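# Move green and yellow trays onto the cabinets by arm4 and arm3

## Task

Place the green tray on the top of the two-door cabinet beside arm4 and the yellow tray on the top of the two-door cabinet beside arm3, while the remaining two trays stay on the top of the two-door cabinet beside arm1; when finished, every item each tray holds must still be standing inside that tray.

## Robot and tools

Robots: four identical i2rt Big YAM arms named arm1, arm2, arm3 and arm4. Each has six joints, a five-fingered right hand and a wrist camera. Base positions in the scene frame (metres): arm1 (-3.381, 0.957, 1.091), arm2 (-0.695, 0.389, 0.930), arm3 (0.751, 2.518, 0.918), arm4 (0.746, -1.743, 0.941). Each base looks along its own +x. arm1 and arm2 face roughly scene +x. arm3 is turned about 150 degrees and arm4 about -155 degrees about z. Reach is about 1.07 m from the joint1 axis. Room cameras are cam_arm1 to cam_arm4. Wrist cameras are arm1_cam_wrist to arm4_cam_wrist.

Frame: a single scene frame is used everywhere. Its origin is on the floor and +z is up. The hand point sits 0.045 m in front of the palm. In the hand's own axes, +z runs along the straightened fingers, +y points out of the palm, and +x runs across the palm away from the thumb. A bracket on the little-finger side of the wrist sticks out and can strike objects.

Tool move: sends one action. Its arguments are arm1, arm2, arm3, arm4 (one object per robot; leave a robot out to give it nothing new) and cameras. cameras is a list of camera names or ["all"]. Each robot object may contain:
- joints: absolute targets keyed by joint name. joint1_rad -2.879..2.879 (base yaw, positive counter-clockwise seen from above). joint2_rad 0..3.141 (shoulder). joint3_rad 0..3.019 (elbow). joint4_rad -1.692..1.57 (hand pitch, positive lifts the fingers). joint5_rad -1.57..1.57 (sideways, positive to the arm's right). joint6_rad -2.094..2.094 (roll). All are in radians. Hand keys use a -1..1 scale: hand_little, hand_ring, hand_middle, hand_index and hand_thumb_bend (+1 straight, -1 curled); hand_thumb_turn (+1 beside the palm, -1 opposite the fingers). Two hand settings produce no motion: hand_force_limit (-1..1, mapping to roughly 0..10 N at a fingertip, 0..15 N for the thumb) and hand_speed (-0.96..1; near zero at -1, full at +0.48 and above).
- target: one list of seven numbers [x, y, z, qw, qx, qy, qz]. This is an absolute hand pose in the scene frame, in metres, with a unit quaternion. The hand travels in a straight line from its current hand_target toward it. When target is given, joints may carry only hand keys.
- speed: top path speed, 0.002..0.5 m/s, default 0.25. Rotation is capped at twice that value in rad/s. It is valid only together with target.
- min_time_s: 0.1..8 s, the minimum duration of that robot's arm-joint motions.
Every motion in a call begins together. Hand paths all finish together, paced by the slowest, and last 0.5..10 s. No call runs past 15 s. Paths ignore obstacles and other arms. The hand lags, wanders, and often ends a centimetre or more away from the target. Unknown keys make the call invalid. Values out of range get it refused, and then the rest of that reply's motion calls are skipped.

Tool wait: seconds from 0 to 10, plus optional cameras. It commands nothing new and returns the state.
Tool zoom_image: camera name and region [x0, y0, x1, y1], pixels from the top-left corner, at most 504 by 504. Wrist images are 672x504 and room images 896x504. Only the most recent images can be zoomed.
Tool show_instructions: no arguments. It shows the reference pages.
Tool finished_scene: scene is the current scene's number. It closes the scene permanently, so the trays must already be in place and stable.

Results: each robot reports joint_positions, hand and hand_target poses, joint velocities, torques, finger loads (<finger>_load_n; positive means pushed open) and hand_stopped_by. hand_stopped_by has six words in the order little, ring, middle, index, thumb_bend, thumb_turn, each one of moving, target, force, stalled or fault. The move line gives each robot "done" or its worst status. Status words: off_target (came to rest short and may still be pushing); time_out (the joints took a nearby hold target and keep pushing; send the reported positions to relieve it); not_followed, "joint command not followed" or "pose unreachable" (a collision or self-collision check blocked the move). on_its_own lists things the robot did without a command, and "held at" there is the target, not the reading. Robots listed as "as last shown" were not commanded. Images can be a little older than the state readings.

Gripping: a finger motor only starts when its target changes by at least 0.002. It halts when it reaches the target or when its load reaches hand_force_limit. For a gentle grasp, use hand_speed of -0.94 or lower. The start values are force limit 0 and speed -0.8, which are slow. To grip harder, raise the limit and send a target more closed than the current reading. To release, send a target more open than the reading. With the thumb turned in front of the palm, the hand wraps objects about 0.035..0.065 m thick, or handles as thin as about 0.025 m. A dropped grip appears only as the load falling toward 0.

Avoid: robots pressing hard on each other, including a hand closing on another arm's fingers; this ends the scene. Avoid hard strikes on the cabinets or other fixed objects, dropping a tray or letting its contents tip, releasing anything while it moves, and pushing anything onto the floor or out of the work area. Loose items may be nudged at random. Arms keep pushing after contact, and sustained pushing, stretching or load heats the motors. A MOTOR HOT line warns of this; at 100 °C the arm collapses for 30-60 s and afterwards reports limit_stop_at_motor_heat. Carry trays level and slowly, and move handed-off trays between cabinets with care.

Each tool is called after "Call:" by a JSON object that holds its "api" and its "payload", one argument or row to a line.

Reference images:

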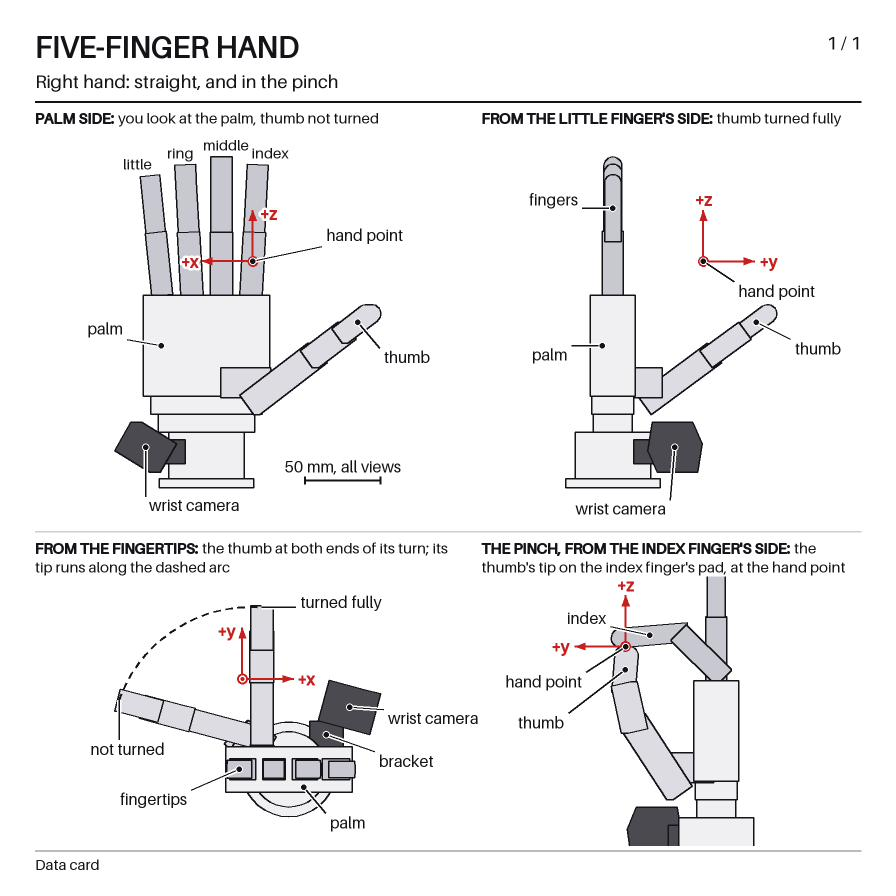

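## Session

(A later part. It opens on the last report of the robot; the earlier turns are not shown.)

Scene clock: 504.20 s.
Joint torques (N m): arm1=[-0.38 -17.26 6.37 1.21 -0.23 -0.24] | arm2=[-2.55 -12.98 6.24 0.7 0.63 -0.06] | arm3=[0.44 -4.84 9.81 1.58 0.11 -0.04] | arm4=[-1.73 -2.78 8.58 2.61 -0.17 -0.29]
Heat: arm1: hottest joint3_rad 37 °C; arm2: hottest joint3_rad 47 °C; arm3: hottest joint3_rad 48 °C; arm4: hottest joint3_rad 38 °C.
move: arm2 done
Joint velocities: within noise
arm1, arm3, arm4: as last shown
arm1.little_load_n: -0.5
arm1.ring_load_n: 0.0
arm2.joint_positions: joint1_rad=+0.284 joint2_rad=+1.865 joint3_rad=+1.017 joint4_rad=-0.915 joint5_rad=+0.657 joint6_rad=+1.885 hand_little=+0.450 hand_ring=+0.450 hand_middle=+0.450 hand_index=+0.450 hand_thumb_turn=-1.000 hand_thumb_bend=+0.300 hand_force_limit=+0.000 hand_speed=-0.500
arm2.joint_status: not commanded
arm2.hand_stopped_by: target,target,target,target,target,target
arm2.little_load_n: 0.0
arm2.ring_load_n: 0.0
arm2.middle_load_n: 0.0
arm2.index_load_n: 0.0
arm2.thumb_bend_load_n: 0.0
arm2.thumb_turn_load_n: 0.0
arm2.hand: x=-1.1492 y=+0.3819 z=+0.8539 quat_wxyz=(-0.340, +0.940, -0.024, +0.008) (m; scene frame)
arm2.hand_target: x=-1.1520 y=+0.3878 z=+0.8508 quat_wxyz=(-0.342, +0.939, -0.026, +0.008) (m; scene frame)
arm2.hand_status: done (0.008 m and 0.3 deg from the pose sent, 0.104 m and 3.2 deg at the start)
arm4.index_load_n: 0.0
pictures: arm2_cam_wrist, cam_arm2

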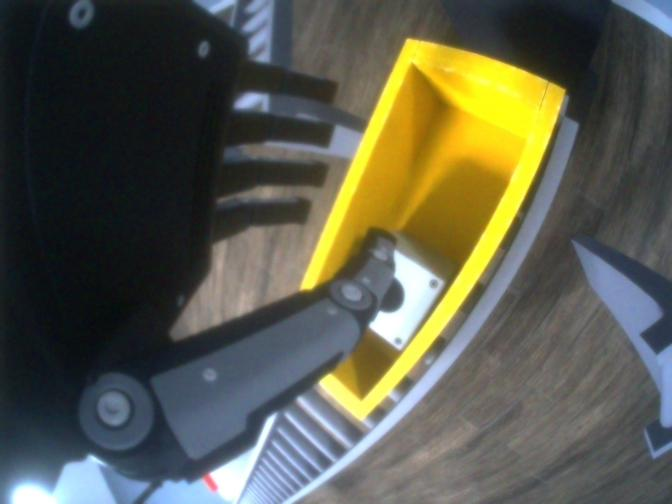

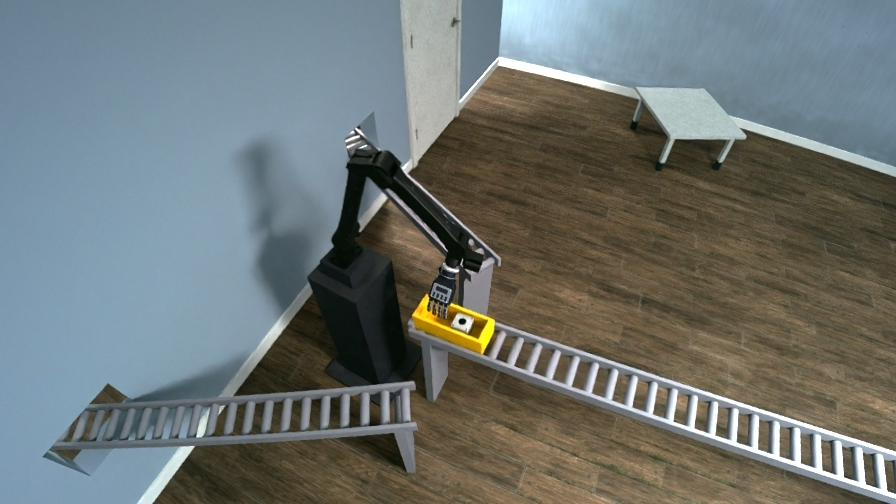

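Call:
{"api": "move", "payload": {
  "arm2": {"target": [-1.152, 0.397, 0.815, 0.3419, -0.9394, 0.0246, -0.009], "speed": 0.06},
  "cameras": ["arm2_cam_wrist"]
}}

Call:
{"api": "zoom_image", "payload": {
  "camera": "arm2_cam_wrist",
  "region": [250, 80, 470, 300]
}}

Scene clock: 511.83 s.
Joint torques (N m): arm1=[-0.38 -17.26 6.35 1.22 -0.22 -0.24] | arm2=[-2.32 -12.98 5.3 0.77 0.6 -0.04] | arm3=[0.38 -4.78 9.84 1.58 0.11 -0.04] | arm4=[-1.73 -4.01 8.73 2.55 -0.2 -0.32]
Heat: arm1: hottest joint3_rad 37 °C; arm2: hottest joint3_rad 46 °C; arm3: hottest joint3_rad 48 °C; arm4: hottest joint3_rad 38 °C.
move: arm2 done
Joint velocities: within noise
arm1, arm3, arm4: as last shown
arm1.little_load_n: 0.0
arm2.joint_positions: joint1_rad=+0.264 joint2_rad=+1.937 joint3_rad=+1.005 joint4_rad=-0.814 joint5_rad=+0.660 joint6_rad=+1.858 hand_little=+0.450 hand_ring=+0.450 hand_middle=+0.450 hand_index=+0.450 hand_thumb_turn=-1.000 hand_thumb_bend=+0.300 hand_force_limit=+0.000 hand_speed=-0.500
arm2.joint_status: not commanded
arm2.hand_stopped_by: target,target,target,target,target,target
arm2.little_load_n: 0.0
arm2.ring_load_n: 0.0
arm2.middle_load_n: 0.0
arm2.index_load_n: 0.0
arm2.thumb_bend_load_n: 0.0
arm2.thumb_turn_load_n: 0.0
arm2.hand: x=-1.1513 y=+0.3906 z=+0.8200 quat_wxyz=(-0.339, +0.940, -0.023, +0.008) (m; scene frame)
arm2.hand_target: x=-1.1514 y=+0.3972 z=+0.8154 quat_wxyz=(-0.342, +0.939, -0.025, +0.009) (m; scene frame)
arm2.hand_status: done (0.008 m and 0.4 deg from the pose sent, 0.042 m and 0.3 deg at the start)
pictures: arm2_cam_wrist

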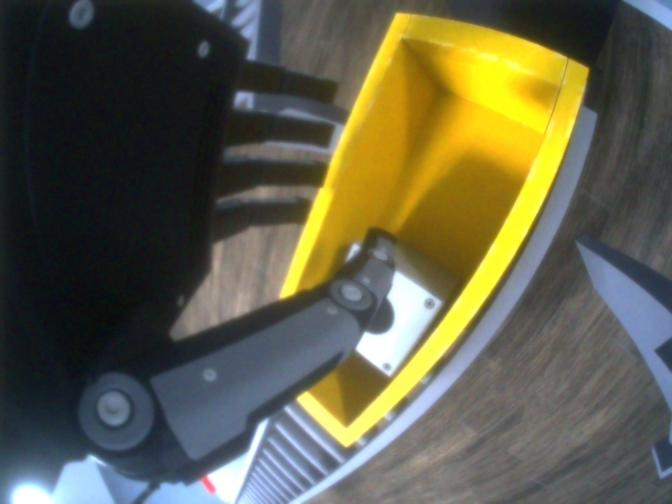

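Scaled by 2.291 from the camera's 672x504 image, which has a finer 960x720 frame.

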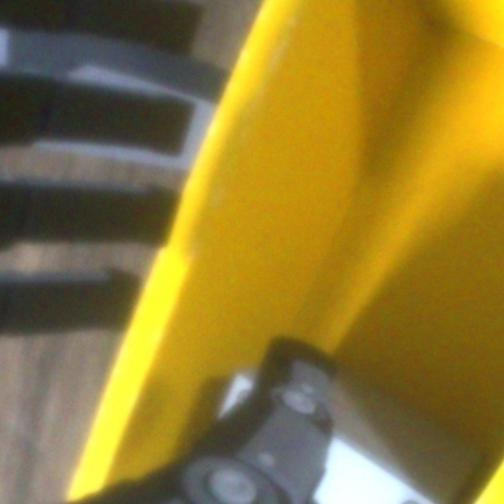

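Call:
{"api": "move", "payload": {
  "arm2": {"target": [-1.152, 0.397, 0.778, 0.3419, -0.9394, 0.0246, -0.009], "speed": 0.05, "joints": {"hand_little": 0.55, "hand_ring": 0.55, "hand_middle": 0.55, "hand_index": 0.55}},
  "cameras": ["arm2_cam_wrist", "cam_arm2"]
}}

Call:
{"api": "zoom_image", "payload": {
  "camera": "arm2_cam_wrist",
  "region": [250, 80, 470, 300]
}}

Call:
{"api": "zoom_image", "payload": {
  "camera": "cam_arm2",
  "region": [390, 230, 510, 370]
}}

Scene clock: 521.13 s.
Joint torques (N m): arm1=[-0.38 -17.32 6.35 1.22 -0.22 -0.23] | arm2=[-2.14 -13.27 4.64 0.72 0.25 -0.03] | arm3=[0.44 -4.84 9.84 1.58 0.11 -0.04] | arm4=[-1.44 -3.14 8.76 2.47 -0.15 -0.27]
Heat: arm1: hottest joint3_rad 37 °C; arm2: hottest joint3_rad 45 °C; arm3: hottest joint3_rad 48 °C; arm4: hottest joint3_rad 38 °C.
move: arm2 done
Joint velocities: within noise
arm1, arm3, arm4: as last shown
arm1.thumb_bend_load_n: -0.5
arm1.thumb_turn_load_n: 0.5
arm2.joint_positions: joint1_rad=+0.255 joint2_rad=+2.024 joint3_rad=+1.005 joint4_rad=-0.730 joint5_rad=+0.670 joint6_rad=+1.858 hand_little=+0.550 hand_ring=+0.550 hand_middle=+0.550 hand_index=+0.550 hand_thumb_turn=-1.000 hand_thumb_bend=+0.300 hand_force_limit=+0.000 hand_speed=-0.500
arm2.joint_status: all done
arm2.hand_stopped_by: target,target,target,target,target,target
arm2.little_load_n: 0.0
arm2.ring_load_n: 0.0
arm2.middle_load_n: 0.0
arm2.index_load_n: 0.5
arm2.thumb_bend_load_n: 0.0
arm2.thumb_turn_load_n: 0.0
arm2.hand: x=-1.1511 y=+0.3970 z=+0.7834 quat_wxyz=(-0.344, +0.939, -0.027, +0.009) (m; scene frame)
arm2.hand_target: x=-1.1511 y=+0.4010 z=+0.7780 quat_wxyz=(-0.342, +0.939, -0.029, +0.011) (m; scene frame)
arm2.hand_status: done (0.005 m and 0.3 deg from the pose sent, 0.042 m and 0.4 deg at the start)
arm4.index_load_n: 0.5
pictures: arm2_cam_wrist, cam_arm2

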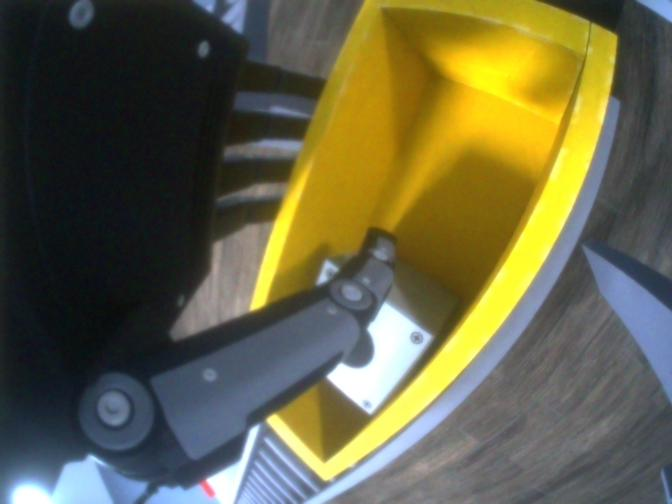

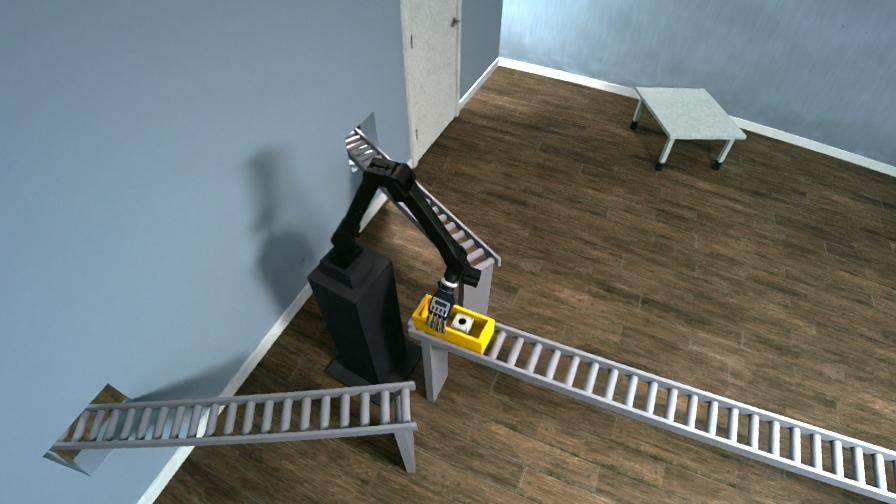

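Scaled by 2.291 from the camera's 672x504 image, which has a finer 960x720 frame.

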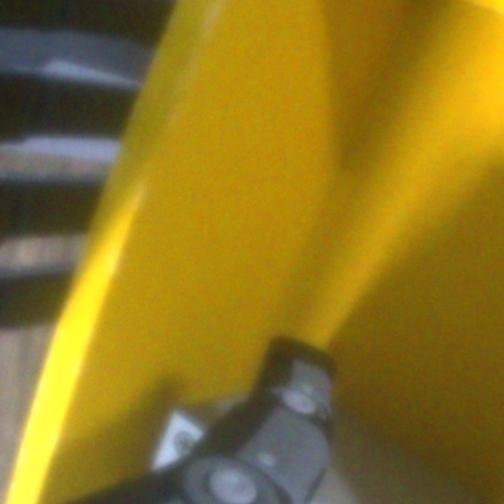

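Scaled by 3.600 from the camera's 896x504 image, which has a finer 1280x720 frame.

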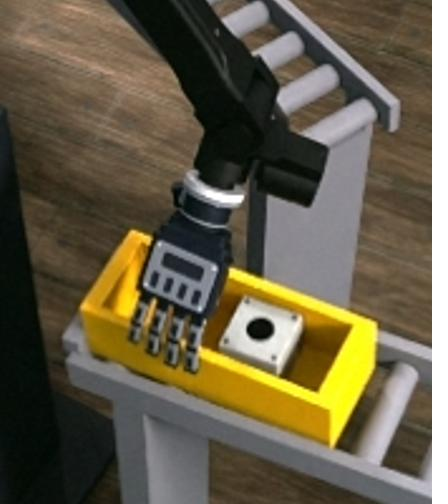

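Call:
{"api": "move", "payload": {
  "arm2": {"joints": {"hand_thumb_bend": -0.5, "hand_force_limit": -0.5, "hand_speed": -0.9}},
  "cameras": ["arm2_cam_wrist"]
}}

Scene clock: 528.20 s.
Joint torques (N m): arm1=[-0.44 -17.32 6.35 1.21 -0.22 -0.23] | arm2=[-2.32 -12.86 4.85 0.72 0.29 -0.06] | arm3=[0.44 -4.78 9.84 1.58 0.11 -0.04] | arm4=[-1.32 -2.9 8.73 2.37 -0.15 -0.26]
Heat: arm1: hottest joint3_rad 37 °C; arm2: hottest joint3_rad 44 °C; arm3: hottest joint3_rad 48 °C; arm4: hottest joint3_rad 38 °C.
move: arm2 done
Joint velocities: within noise
arm1, arm3, arm4: as last shown
arm1.thumb_bend_load_n: 0.0
arm1.thumb_turn_load_n: 0.0
arm2.joint_positions: joint1_rad=+0.255 joint2_rad=+2.024 joint3_rad=+1.005 joint4_rad=-0.730 joint5_rad=+0.670 joint6_rad=+1.858 hand_little=+0.550 hand_ring=+0.550 hand_middle=+0.550 hand_index=+0.550 hand_thumb_turn=-1.000 hand_thumb_bend=-0.500 hand_force_limit=-0.500 hand_speed=-0.900
arm2.joint_status: all done
arm2.hand_stopped_by: target,target,target,target,target,target
arm2.little_load_n: 0.0
arm2.ring_load_n: 0.0
arm2.middle_load_n: 0.0
arm2.index_load_n: 0.5
arm2.thumb_bend_load_n: 0.0
arm2.thumb_turn_load_n: 0.0
arm2.hand: x=-1.1511 y=+0.3970 z=+0.7834 quat_wxyz=(-0.344, +0.939, -0.027, +0.009) (m; scene frame)
arm2.hand_target: x=-1.1510 y=+0.4010 z=+0.7780 quat_wxyz=(-0.342, +0.939, -0.029, +0.011) (m; scene frame)
arm2.hand_status: not commanded
arm4.index_load_n: 0.0
pictures: arm2_cam_wrist

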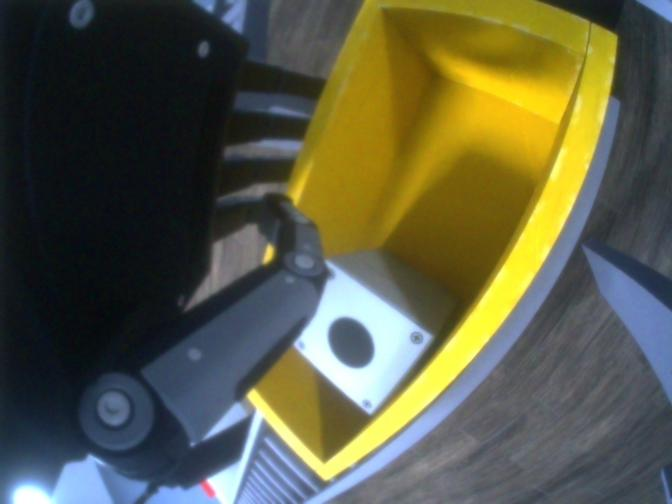

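Call:
{"api": "zoom_image", "payload": {
  "camera": "arm2_cam_wrist",
  "region": [220, 130, 370, 280]
}}

Scaled by 3.360 from the camera's 672x504 image, which has a finer 960x720 frame.

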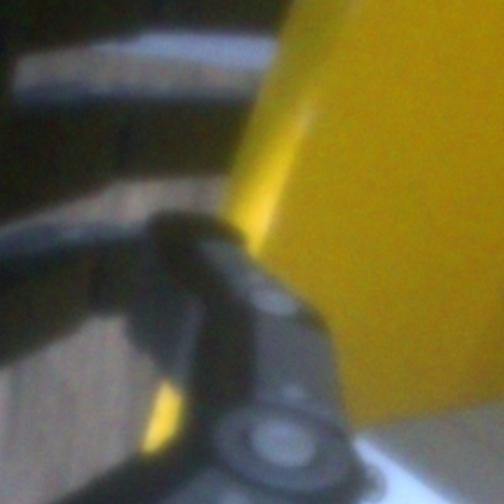

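Call:
{"api": "move", "payload": {
  "arm2": {"joints": {"hand_thumb_bend": 0.3, "hand_speed": -0.6}},
  "cameras": ["arm2_cam_wrist"]
}}

Call:
{"api": "move", "payload": {
  "arm2": {"target": [-1.152, 0.399, 0.751, 0.3419, -0.9394, 0.0246, -0.009], "speed": 0.04},
  "cameras": ["arm2_cam_wrist", "cam_arm2"]
}}

Call:
{"api": "zoom_image", "payload": {
  "camera": "cam_arm2",
  "region": [390, 250, 510, 370]
}}

Call:
{"api": "zoom_image", "payload": {
  "camera": "arm2_cam_wrist",
  "region": [220, 80, 440, 300]
}}

Scene clock: 543.40 s.
Joint torques (N m): arm1=[-0.38 -17.32 6.34 1.21 -0.23 -0.24] | arm2=[-1.96 -12.69 4.67 0.85 0.24 -0.05] | arm3=[0.38 -4.72 9.83 1.58 0.11 -0.04] | arm4=[-1.61 -3.19 8.47 2.39 -0.16 -0.3]
Heat: arm1: hottest joint3_rad 37 °C; arm2: hottest joint3_rad 43 °C; arm3: hottest joint3_rad 48 °C; arm4: hottest joint3_rad 38 °C.
move: arm2 done
Joint velocities: within noise
arm1, arm3, arm4: as last shown
arm1.little_load_n: -0.5
arm1.ring_load_n: -0.5
arm2.joint_positions: joint1_rad=+0.255 joint2_rad=+2.024 joint3_rad=+1.005 joint4_rad=-0.730 joint5_rad=+0.670 joint6_rad=+1.858 hand_little=+0.550 hand_ring=+0.550 hand_middle=+0.550 hand_index=+0.550 hand_thumb_turn=-1.000 hand_thumb_bend=+0.300 hand_force_limit=-0.500 hand_speed=-0.600
arm2.joint_status: all done
arm2.hand_stopped_by: target,target,target,target,target,target
arm2.little_load_n: 0.0
arm2.ring_load_n: 0.0
arm2.middle_load_n: 0.0
arm2.index_load_n: 0.5
arm2.thumb_bend_load_n: 0.0
arm2.thumb_turn_load_n: 0.0
arm2.hand: x=-1.1511 y=+0.3970 z=+0.7834 quat_wxyz=(-0.344, +0.939, -0.027, +0.009) (m; scene frame)
arm2.hand_target: x=-1.1510 y=+0.4010 z=+0.7780 quat_wxyz=(-0.342, +0.939, -0.029, +0.011) (m; scene frame)
arm2.hand_status: not commanded
arm3.middle_load_n: -0.5
pictures: arm2_cam_wrist

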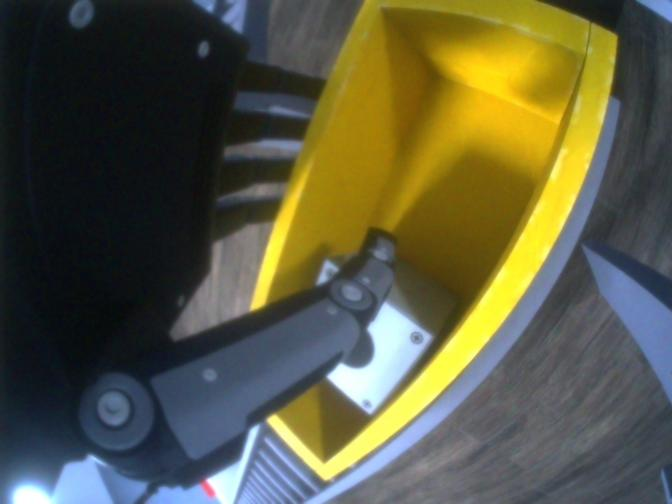

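Scene clock: 544.60 s.
Joint torques (N m): arm1=[-0.44 -17.26 6.38 1.21 -0.22 -0.24] | arm2=[-2.2 -11.93 4.85 0.76 0.19 -0.11] | arm3=[0.44 -4.78 9.84 1.59 0.11 -0.04] | arm4=[-1.79 -2.84 8.87 2.43 -0.14 -0.3]
Heat: arm1: hottest joint3_rad 37 °C; arm2: hottest joint3_rad 43 °C; arm3: hottest joint3_rad 48 °C; arm4: hottest joint3_rad 38 °C.
move: arm2 off_target
Joint velocities: within noise
arm1.joint_positions: joint1_rad=+1.553 joint2_rad=+1.892 joint3_rad=+1.094 joint4_rad=+0.041 joint5_rad=-0.016 joint6_rad=-0.005 hand_little=+0.450 hand_ring=+0.450 hand_middle=+0.450 hand_index=+0.450 hand_thumb_turn=-1.000 hand_thumb_bend=+0.250 hand_force_limit=+0.200 hand_speed=-0.700
arm1.joint_status: not commanded
arm1.hand_stopped_by: target,target,target,target,target,target
arm1.little_load_n: 0.0
arm1.ring_load_n: 0.0
arm1.middle_load_n: 0.0
arm1.index_load_n: 0.0
arm1.thumb_bend_load_n: 0.0
arm1.thumb_turn_load_n: 0.0
arm1.hand: x=-3.3675 y=+0.3311 z=+1.0558 quat_wxyz=(-0.002, +0.008, +0.919, -0.394) (m; scene frame)
arm1.hand_target: x=-3.3724 y=+0.3377 z=+1.0501 quat_wxyz=(-0.006, +0.003, +0.924, -0.383) (m; scene frame)
arm1.hand_status: not commanded
arm2.joint_positions: joint1_rad=+0.251 joint2_rad=+2.075 joint3_rad=+1.005 joint4_rad=-0.677 joint5_rad=+0.674 joint6_rad=+1.858 hand_little=+0.550 hand_ring=+0.550 hand_middle=+0.550 hand_index=+0.550 hand_thumb_turn=-1.000 hand_thumb_bend=+0.300 hand_force_limit=-0.500 hand_speed=-0.600
arm2.joint_status: not commanded
arm2.hand_stopped_by: target,target,target,target,target,target
arm2.little_load_n: 0.0
arm2.ring_load_n: 0.0
arm2.middle_load_n: 0.0
arm2.index_load_n: 0.0
arm2.thumb_bend_load_n: 0.0
arm2.thumb_turn_load_n: 0.0
arm2.hand: x=-1.1504 y=+0.3996 z=+0.7622 quat_wxyz=(-0.346, +0.938, -0.028, +0.009) (m; scene frame)
arm2.hand_target: x=-1.1486 y=+0.4009 z=+0.7517 quat_wxyz=(-0.343, +0.939, -0.024, +0.014) (m; scene frame)
arm2.hand_status: off_target (0.011 m and 0.6 deg from the pose sent, 0.032 m and 0.3 deg at the start)
arm3.joint_positions: joint1_rad=-0.620 joint2_rad=+0.962 joint3_rad=+1.046 joint4_rad=-1.162 joint5_rad=-0.003 joint6_rad=-1.243 hand_little=+1.000 hand_ring=+1.000 hand_middle=+1.000 hand_index=+1.000 hand_thumb_turn=+1.000 hand_thumb_bend=+1.000 hand_force_limit=+0.000 hand_speed=-0.800
arm3.joint_status: not commanded
arm3.hand_stopped_by: target,target,target,target,target,target
arm3.little_load_n: 0.0
arm3.ring_load_n: 0.0
arm3.middle_load_n: 0.0
arm3.index_load_n: 0.0
arm3.thumb_bend_load_n: -0.5
arm3.thumb_turn_load_n: 0.0
arm3.hand: x=+1.0658 y=+2.4322 z=+1.1733 quat_wxyz=(-0.034, +0.945, -0.213, +0.247) (m; scene frame)
arm3.hand_target: x=+1.0720 y=+2.4306 z=+1.1706 quat_wxyz=(-0.032, +0.945, -0.207, +0.251) (m; scene frame)
arm3.hand_status: not commanded
arm4.joint_positions: joint1_rad=-0.150 joint2_rad=+0.963 joint3_rad=+1.058 joint4_rad=-1.162 joint5_rad=+0.005 joint6_rad=-1.237 hand_little=+1.000 hand_ring=+1.000 hand_middle=+1.000 hand_index=+1.000 hand_thumb_turn=+1.000 hand_thumb_bend=+1.000 hand_force_limit=+0.000 hand_speed=-0.800
arm4.joint_status: not commanded
arm4.hand_stopped_by: target,target,target,target,target,target
arm4.little_load_n: 0.0
arm4.ring_load_n: 0.0
arm4.middle_load_n: 0.5
arm4.index_load_n: 0.0
arm4.thumb_bend_load_n: 0.0
arm4.thumb_turn_load_n: 0.0
arm4.hand: x=+0.9923 y=-1.9648 z=+1.1989 quat_wxyz=(+0.032, +0.868, -0.430, +0.248) (m; scene frame)
arm4.hand_target: x=+0.9956 y=-1.9671 z=+1.1905 quat_wxyz=(+0.032, +0.872, -0.422, +0.246) (m; scene frame)
arm4.hand_status: not commanded
pictures: arm2_cam_wrist, cam_arm2

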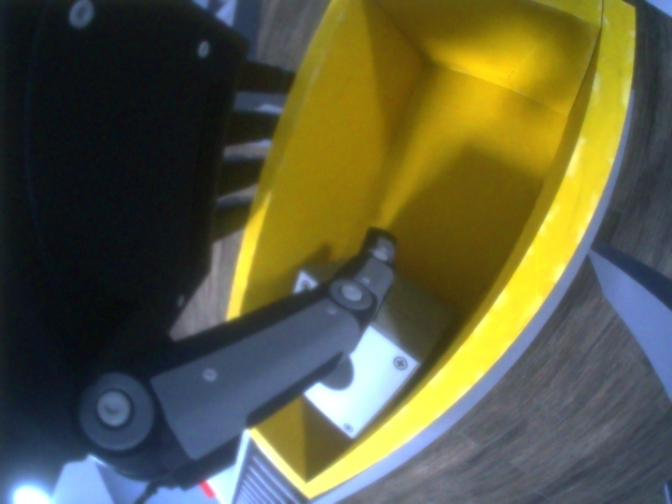

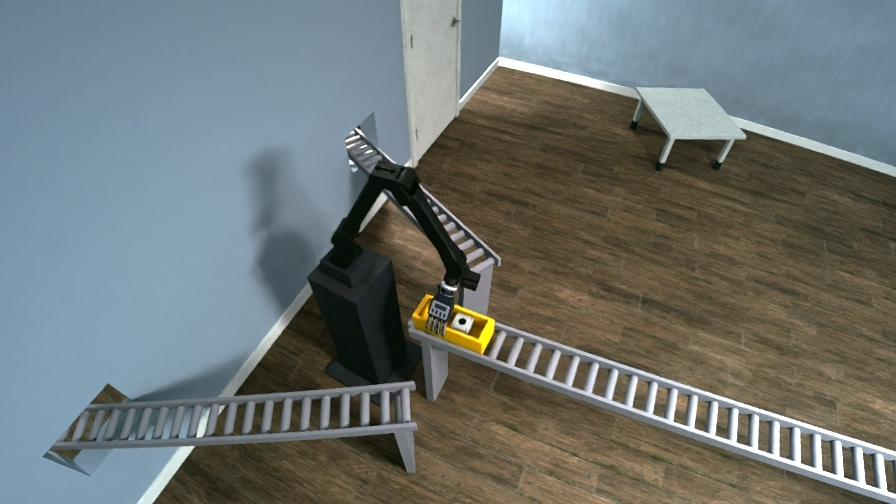

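Scaled by 4.200 from the camera's 896x504 image, which has a finer 1280x720 frame.

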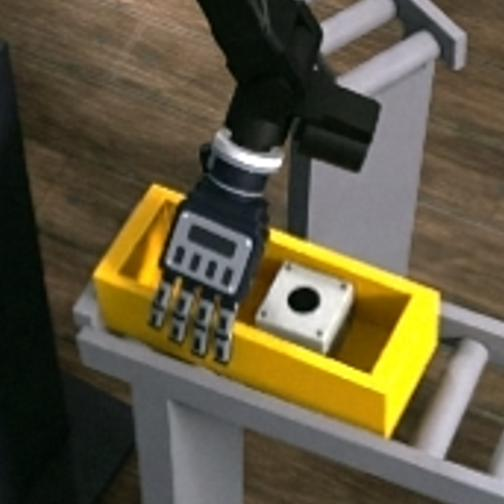

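Scaled by 2.291 from the camera's 672x504 image, which has a finer 960x720 frame.

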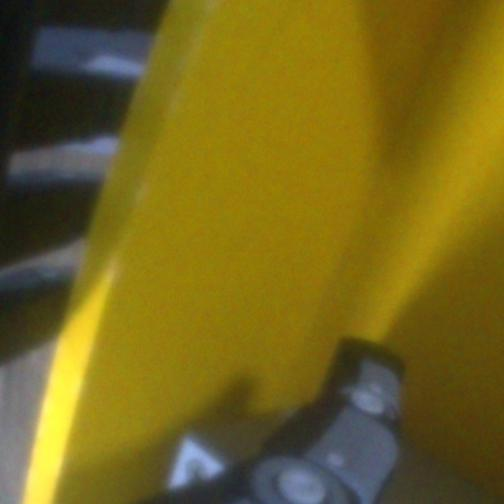

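Call:
{"api": "move", "payload": {
  "arm2": {"joints": {"hand_thumb_bend": -0.45, "hand_force_limit": -0.5, "hand_speed": -0.9}},
  "cameras": ["arm2_cam_wrist"]
}}

Call:
{"api": "zoom_image", "payload": {
  "camera": "arm2_cam_wrist",
  "region": [220, 100, 400, 280]
}}

Scene clock: 551.43 s.
Joint torques (N m): arm1=[-0.32 -17.32 6.35 1.24 -0.22 -0.24] | arm2=[-1.44 -12.63 4.66 0.77 0.12 -0.05] | arm3=[0.5 -4.78 9.83 1.58 0.11 -0.04] | arm4=[-1.9 -2.78 8.65 2.44 -0.13 -0.3]
Heat: arm1: hottest joint3_rad 37 °C; arm2: hottest joint3_rad 42 °C; arm3: hottest joint3_rad 48 °C; arm4: hottest joint3_rad 38 °C.
move: arm2 done
Joint velocities: within noise
arm1, arm3, arm4: as last shown
arm2.joint_positions: joint1_rad=+0.251 joint2_rad=+2.075 joint3_rad=+1.005 joint4_rad=-0.677 joint5_rad=+0.674 joint6_rad=+1.858 hand_little=+0.550 hand_ring=+0.550 hand_middle=+0.550 hand_index=+0.550 hand_thumb_turn=-1.000 hand_thumb_bend=-0.450 hand_force_limit=-0.500 hand_speed=-0.900
arm2.joint_status: all done
arm2.hand_stopped_by: target,target,target,target,target,target
arm2.little_load_n: 0.0
arm2.ring_load_n: 0.0
arm2.middle_load_n: 0.0
arm2.index_load_n: 0.0
arm2.thumb_bend_load_n: 0.0
arm2.thumb_turn_load_n: 0.0
arm2.hand: x=-1.1504 y=+0.3996 z=+0.7622 quat_wxyz=(-0.346, +0.938, -0.028, +0.009) (m; scene frame)
arm2.hand_target: x=-1.1486 y=+0.4009 z=+0.7517 quat_wxyz=(-0.343, +0.939, -0.024, +0.014) (m; scene frame)
arm2.hand_status: not commanded
arm3.thumb_bend_load_n: 0.0
arm4.middle_load_n: 0.0
pictures: arm2_cam_wrist

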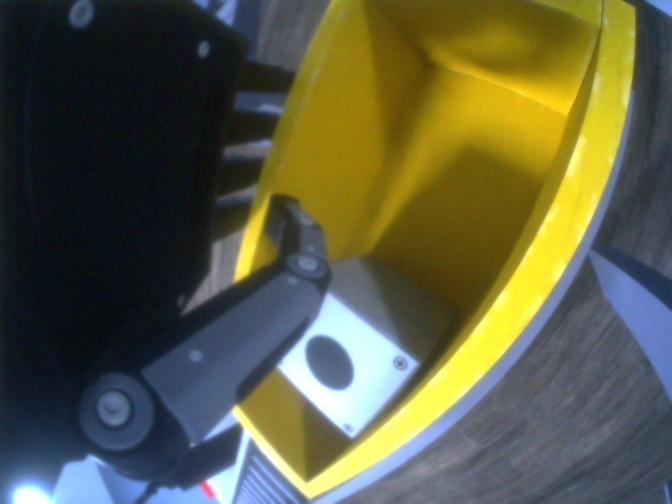

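Scaled by 2.800 from the camera's 672x504 image, which has a finer 960x720 frame.

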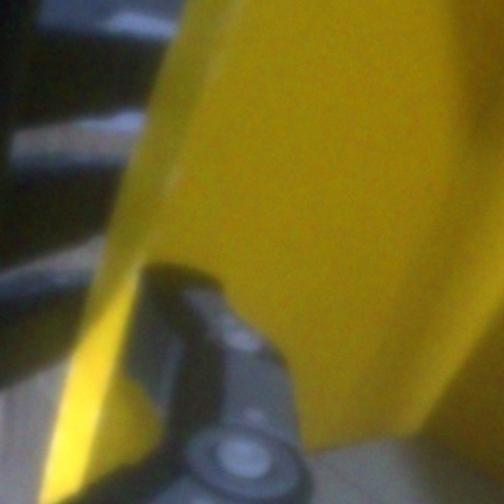

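Call:
{"api": "move", "payload": {
  "arm2": {"joints": {"hand_thumb_bend": 0.2, "hand_speed": -0.5}}
}}

Call:
{"api": "move", "payload": {
  "arm2": {"target": [-1.152, 0.419, 0.75, 0.3419, -0.9394, 0.0246, -0.009], "speed": 0.04}
}}

Call:
{"api": "move", "payload": {
  "arm2": {"joints": {"hand_thumb_bend": -0.45, "hand_force_limit": -0.5, "hand_speed": -0.9}},
  "cameras": ["arm2_cam_wrist", "cam_arm2"]
}}

Call:
{"api": "zoom_image", "payload": {
  "camera": "cam_arm2",
  "region": [390, 250, 510, 370]
}}

Scene clock: 554.40 s.
Joint torques (N m): arm1=[-0.38 -17.32 6.35 1.2 -0.23 -0.23] | arm2=[-2.14 -12.04 4.79 0.79 0.16 -0.14] | arm3=[0.38 -4.78 9.84 1.58 0.11 -0.04] | arm4=[-0.91 -3.37 8.64 2.44 -0.16 -0.3]
Heat: arm1: hottest joint3_rad 37 °C; arm2: hottest joint3_rad 42 °C; arm3: hottest joint3_rad 48 °C; arm4: hottest joint3_rad 38 °C.
move: arm2 done
Joint velocities: within noise
arm1, arm3, arm4: as last shown
arm2.joint_positions: joint1_rad=+0.251 joint2_rad=+2.075 joint3_rad=+1.005 joint4_rad=-0.677 joint5_rad=+0.674 joint6_rad=+1.858 hand_little=+0.550 hand_ring=+0.550 hand_middle=+0.550 hand_index=+0.550 hand_thumb_turn=-1.000 hand_thumb_bend=+0.200 hand_force_limit=-0.500 hand_speed=-0.500
arm2.joint_status: all done
arm2.hand_stopped_by: target,target,target,target,target,target
arm2.little_load_n: 0.0
arm2.ring_load_n: -0.5
arm2.middle_load_n: 0.0
arm2.index_load_n: 0.0
arm2.thumb_bend_load_n: 0.0
arm2.thumb_turn_load_n: 0.0
arm2.hand: x=-1.1504 y=+0.3996 z=+0.7622 quat_wxyz=(-0.346, +0.938, -0.028, +0.009) (m; scene frame)
arm2.hand_target: x=-1.1486 y=+0.4009 z=+0.7517 quat_wxyz=(-0.343, +0.939, -0.024, +0.014) (m; scene frame)
arm2.hand_status: not commanded
arm3.thumb_turn_load_n: 0.5
pictures: none

Scene clock: 555.63 s.
Joint torques (N m): arm1=[-0.38 -17.38 6.35 1.22 -0.22 -0.24] | arm2=[-2.9 -13.45 4.16 0.73 0.22 -0.07] | arm3=[0.5 -4.84 9.84 1.59 0.11 -0.04] | arm4=[-1.9 -3.6 8.7 2.43 -0.16 -0.28]
Heat: arm1: hottest joint3_rad 37 °C; arm2: hottest joint3_rad 42 °C; arm3: hottest joint3_rad 48 °C; arm4: hottest joint3_rad 38 °C.
move: arm2 off_target
Joint velocities: within noise
arm1, arm3, arm4: as last shown
arm1.thumb_bend_load_n: -0.5
arm2.joint_positions: joint1_rad=+0.225 joint2_rad=+2.086 joint3_rad=+0.996 joint4_rad=-0.611 joint5_rad=+0.677 joint6_rad=+1.799 hand_little=+0.550 hand_ring=+0.550 hand_middle=+0.550 hand_index=+0.550 hand_thumb_turn=-1.000 hand_thumb_bend=+0.200 hand_force_limit=-0.500 hand_speed=-0.500
arm2.joint_status: not commanded
arm2.hand_stopped_by: target,target,target,target,target,target
arm2.little_load_n: 0.0
arm2.ring_load_n: 0.0
arm2.middle_load_n: 0.0
arm2.index_load_n: 0.0
arm2.thumb_bend_load_n: 0.0
arm2.thumb_turn_load_n: 0.0
arm2.hand: x=-1.1550 y=+0.4094 z=+0.7554 quat_wxyz=(-0.343, +0.939, -0.020, +0.002) (m; scene frame)
arm2.hand_target: x=-1.1529 y=+0.4131 z=+0.7495 quat_wxyz=(-0.340, +0.940, -0.020, +0.005) (m; scene frame)
arm2.hand_status: off_target (0.011 m and 1.0 deg from the pose sent, 0.023 m and 0.6 deg at the start)
arm3.thumb_turn_load_n: 0.0
arm4.middle_load_n: -0.5
pictures: none

Scene clock: 560.63 s.
Joint torques (N m): arm1=[-0.38 -17.26 6.37 1.21 -0.23 -0.24] | arm2=[-2.43 -12.75 4.01 0.72 0.17 -0.04] | arm3=[0.44 -4.78 9.84 1.58 0.12 -0.04] | arm4=[-1.67 -3.08 8.77 2.54 -0.17 -0.25]
Heat: arm1: hottest joint3_rad 37 °C; arm2: hottest joint3_rad 41 °C; arm3: hottest joint3_rad 48 °C; arm4: hottest joint3_rad 38 °C.
move: arm2 done
Joint velocities: within noise
arm1, arm3, arm4: as last shown
arm1.thumb_bend_load_n: 0.0
arm2.joint_positions: joint1_rad=+0.227 joint2_rad=+2.086 joint3_rad=+0.996 joint4_rad=-0.611 joint5_rad=+0.677 joint6_rad=+1.797 hand_little=+0.550 hand_ring=+0.550 hand_middle=+0.550 hand_index=+0.550 hand_thumb_turn=-1.000 hand_thumb_bend=-0.450 hand_force_limit=-0.500 hand_speed=-0.900
arm2.joint_status: all done
arm2.hand_stopped_by: target,target,target,target,target,target
arm2.little_load_n: 0.0
arm2.ring_load_n: 0.0
arm2.middle_load_n: 0.0
arm2.index_load_n: 0.0
arm2.thumb_bend_load_n: 0.0
arm2.thumb_turn_load_n: 0.0
arm2.hand: x=-1.1549 y=+0.4086 z=+0.7553 quat_wxyz=(-0.343, +0.939, -0.018, +0.002) (m; scene frame)
arm2.hand_target: x=-1.1528 y=+0.4124 z=+0.7495 quat_wxyz=(-0.340, +0.940, -0.019, +0.005) (m; scene frame)
arm2.hand_status: not commanded
arm4.middle_load_n: 0.0
pictures: arm2_cam_wrist, cam_arm2

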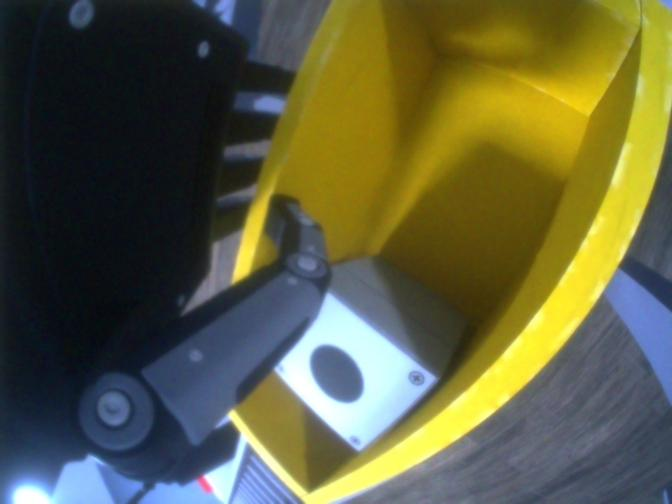

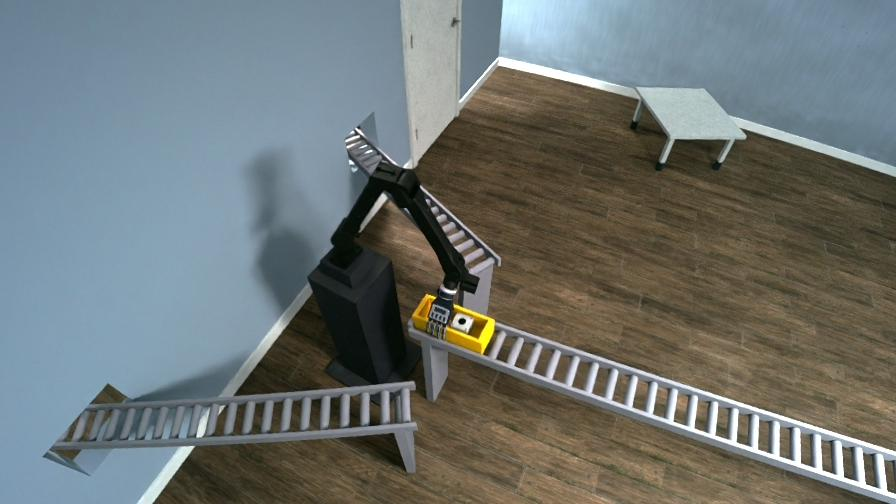

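Scaled by 4.200 from the camera's 896x504 image, which has a finer 1280x720 frame.

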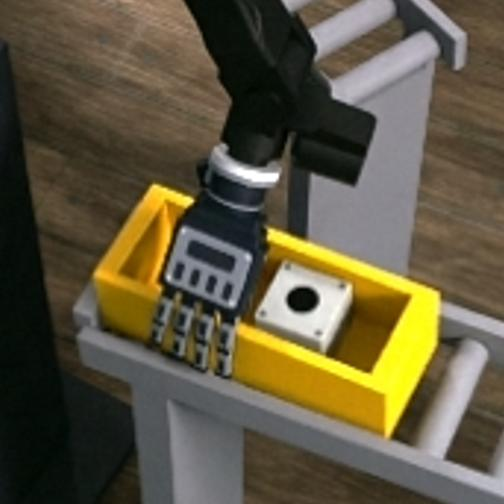

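Call:
{"api": "zoom_image", "payload": {
  "camera": "arm2_cam_wrist",
  "region": [200, 120, 360, 280]
}}

Scaled by 3.150 from the camera's 672x504 image, which has a finer 960x720 frame.

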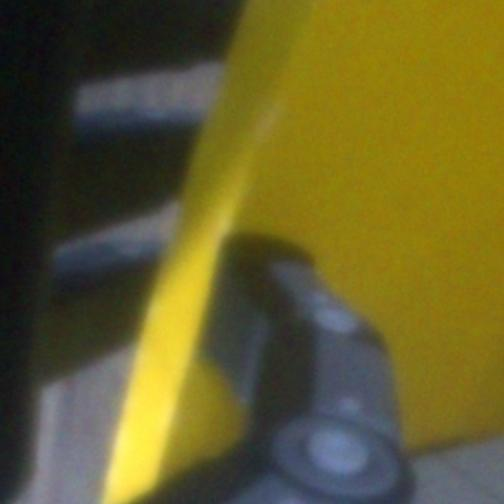

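Call:
{"api": "move", "payload": {
  "arm2": {"target": [-1.15, 0.434, 0.75, 0.3419, -0.9394, 0.0246, -0.009], "speed": 0.04, "joints": {"hand_thumb_bend": 0.2, "hand_speed": -0.3}}
}}

Call:
{"api": "move", "payload": {
  "arm2": {"joints": {"hand_thumb_bend": -0.45, "hand_force_limit": -0.5, "hand_speed": -0.9}},
  "cameras": ["arm2_cam_wrist", "cam_arm2"]
}}

Call:
{"api": "zoom_image", "payload": {
  "camera": "arm2_cam_wrist",
  "region": [200, 120, 360, 280]
}}

Scene clock: 565.93 s.
Joint torques (N m): arm1=[-0.44 -17.2 6.38 1.25 -0.22 -0.24] | arm2=[-2.55 -13.86 3.79 0.79 0.38 -0.04] | arm3=[0.44 -4.78 9.81 1.58 0.11 -0.04] | arm4=[-1.44 -3.37 8.73 2.47 -0.16 -0.31]
Heat: arm1: hottest joint3_rad 37 °C; arm2: hottest joint3_rad 41 °C; arm3: hottest joint3_rad 48 °C; arm4: hottest joint3_rad 38 °C.
move: arm2 done
Joint velocities: within noise
arm1, arm3, arm4: as last shown
arm2.joint_positions: joint1_rad=+0.181 joint2_rad=+2.086 joint3_rad=+0.982 joint4_rad=-0.585 joint5_rad=+0.677 joint6_rad=+1.756 hand_little=+0.550 hand_ring=+0.550 hand_middle=+0.550 hand_index=+0.550 hand_thumb_turn=-1.000 hand_thumb_bend=+0.200 hand_force_limit=-0.500 hand_speed=-0.300
arm2.joint_status: all done
arm2.hand_stopped_by: target,target,target,target,target,target
arm2.little_load_n: 0.5
arm2.ring_load_n: 0.0
arm2.middle_load_n: 0.0
arm2.index_load_n: 0.0
arm2.thumb_bend_load_n: 0.0
arm2.thumb_turn_load_n: 0.0
arm2.hand: x=-1.1497 y=+0.4288 z=+0.7525 quat_wxyz=(-0.342, +0.939, -0.023, +0.011) (m; scene frame)
arm2.hand_target: x=-1.1491 y=+0.4336 z=+0.7501 quat_wxyz=(-0.342, +0.939, -0.024, +0.011) (m; scene frame)
arm2.hand_status: done (0.006 m and 0.3 deg from the pose sent, 0.026 m and 1.1 deg at the start)
arm4.index_load_n: 0.5
pictures: none

Scene clock: 569.43 s.
Joint torques (N m): arm1=[-0.32 -17.2 6.37 1.21 -0.22 -0.24] | arm2=[-3.43 -13.63 4.03 0.81 0.55 -0.09] | arm3=[0.38 -4.84 9.83 1.59 0.11 -0.03] | arm4=[-1.32 -3.25 8.59 2.48 -0.18 -0.28]
Heat: arm1: hottest joint3_rad 37 °C; arm2: hottest joint3_rad 40 °C; arm3: hottest joint3_rad 48 °C; arm4: hottest joint3_rad 38 °C.
move: arm2 off_target
Joint velocities: within noise
arm1, arm3, arm4: as last shown
arm2.joint_positions: joint1_rad=+0.181 joint2_rad=+2.086 joint3_rad=+0.982 joint4_rad=-0.573 joint5_rad=+0.673 joint6_rad=+1.739 hand_little=+0.550 hand_ring=+0.550 hand_middle=+0.550 hand_index=+0.550 hand_thumb_turn=-1.000 hand_thumb_bend=-0.248 hand_force_limit=-0.500 hand_speed=-0.900
arm2.joint_status: hand_thumb_bend off_target (ended at -0.248, target -0.450); the others done
arm2.hand_stopped_by: target,target,target,target,force,target
arm2.little_load_n: 0.0
arm2.ring_load_n: 0.0
arm2.middle_load_n: 0.0
arm2.index_load_n: 0.0
arm2.thumb_bend_load_n: 3.0
arm2.thumb_turn_load_n: 0.0
arm2.hand: x=-1.1518 y=+0.4272 z=+0.7519 quat_wxyz=(-0.339, +0.941, -0.017, +0.008) (m; scene frame)
arm2.hand_target: x=-1.1513 y=+0.4329 z=+0.7500 quat_wxyz=(-0.341, +0.940, -0.020, +0.008) (m; scene frame)
arm2.hand_status: not commanded
arm4.index_load_n: 0.0
pictures: arm2_cam_wrist, cam_arm2

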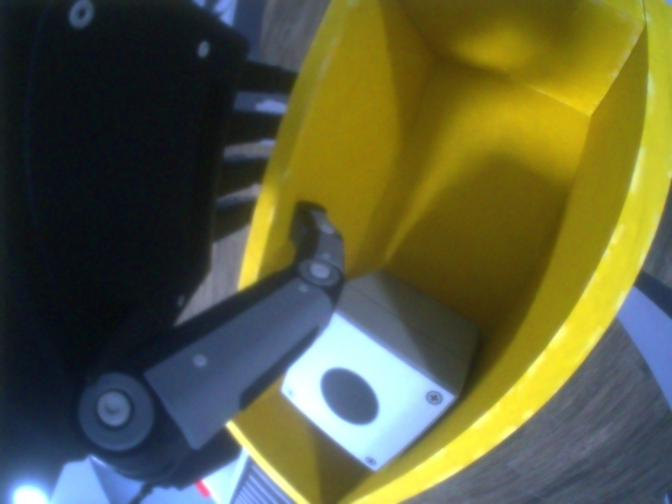

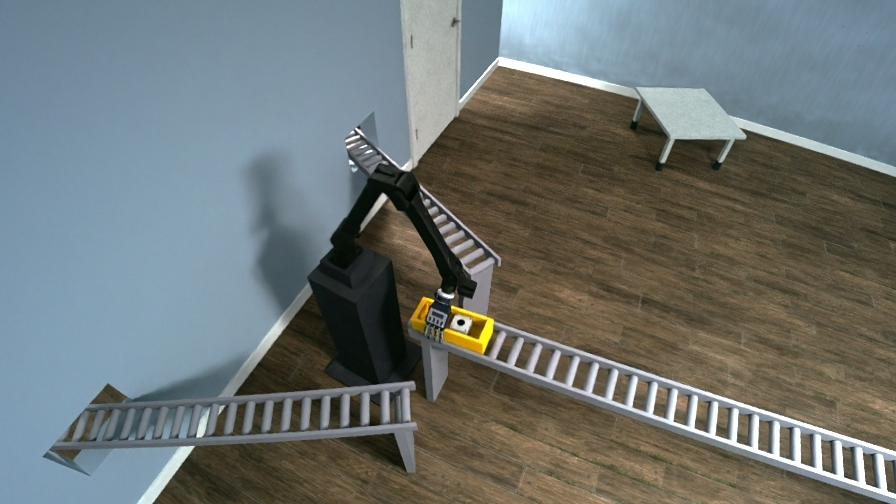

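Scaled by 3.150 from the camera's 672x504 image, which has a finer 960x720 frame.

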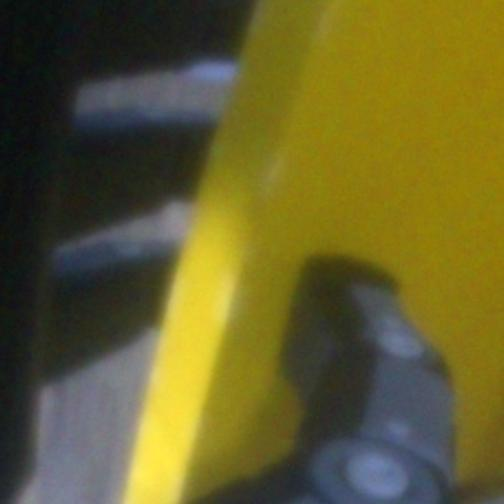

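Call:
{"api": "move", "payload": {
  "arm2": {"joints": {"hand_little": -0.3, "hand_ring": -0.3, "hand_middle": -0.3, "hand_index": -0.3, "hand_force_limit": -0.4, "hand_speed": -0.85}},
  "cameras": ["arm2_cam_wrist", "cam_arm2"]
}}

Call:
{"api": "zoom_image", "payload": {
  "camera": "cam_arm2",
  "region": [390, 250, 510, 370]
}}

Scene clock: 573.27 s.
Joint torques (N m): arm1=[-0.32 -17.26 6.34 1.22 -0.22 -0.24] | arm2=[-2.02 -13.8 3.88 0.8 0.53 -0.02] | arm3=[0.38 -4.78 9.81 1.59 0.11 -0.04] | arm4=[-1.03 -3.19 8.75 2.56 -0.17 -0.3]
Heat: arm1: hottest joint3_rad 37 °C; arm2: hottest joint3_rad 40 °C; arm3: hottest joint3_rad 48 °C; arm4: hottest joint3_rad 38 °C.
move: arm2 off_target
Joint velocities: within noise
arm1, arm3, arm4: as last shown
arm1.middle_load_n: -0.5
arm2.joint_positions: joint1_rad=+0.181 joint2_rad=+2.086 joint3_rad=+0.981 joint4_rad=-0.578 joint5_rad=+0.674 joint6_rad=+1.737 hand_little=+0.220 hand_ring=+0.261 hand_middle=+0.274 hand_index=+0.247 hand_thumb_turn=-1.000 hand_thumb_bend=-0.248 hand_force_limit=-0.400 hand_speed=-0.850
arm2.joint_status: hand_little off_target (ended at +0.220, target -0.300); hand_ring off_target (ended at +0.261, target -0.300); hand_middle off_target (ended at +0.274, target -0.300); hand_index off_target (ended at +0.247, target -0.300); the others done
arm2.hand_stopped_by: force,force,force,force,force,target
arm2.little_load_n: 4.0
arm2.ring_load_n: 0.0
arm2.middle_load_n: 0.5
arm2.index_load_n: 5.0
arm2.thumb_bend_load_n: 7.0
arm2.thumb_turn_load_n: 0.5
arm2.hand: x=-1.1496 y=+0.4277 z=+0.7517 quat_wxyz=(-0.340, +0.940, -0.015, +0.011) (m; scene frame)
arm2.hand_target: x=-1.1500 y=+0.4333 z=+0.7500 quat_wxyz=(-0.342, +0.940, -0.020, +0.010) (m; scene frame)
arm2.hand_status: not commanded
arm3.thumb_bend_load_n: -0.5
pictures: arm2_cam_wrist, cam_arm2

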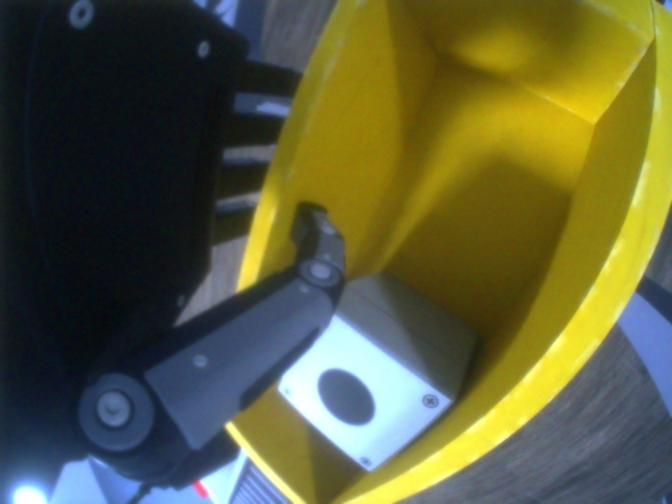

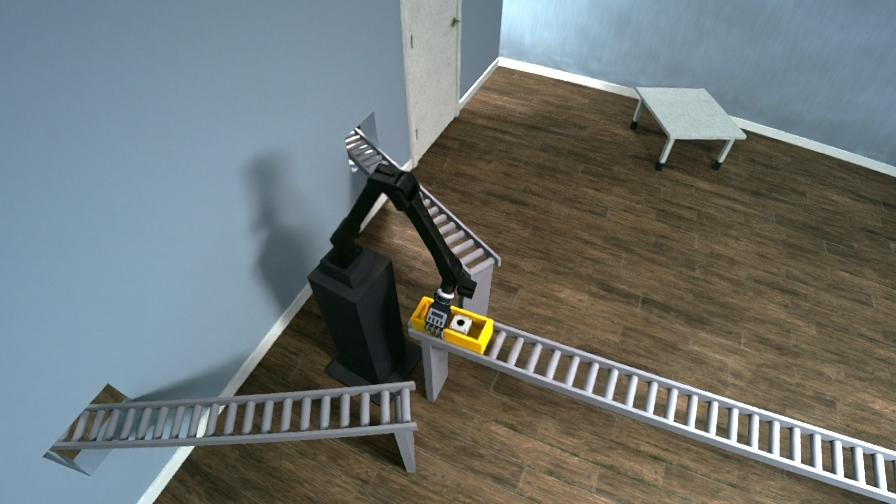

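Scaled by 4.200 from the camera's 896x504 image, which has a finer 1280x720 frame.

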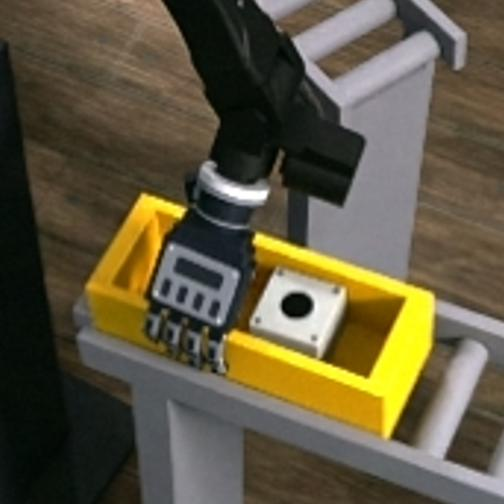

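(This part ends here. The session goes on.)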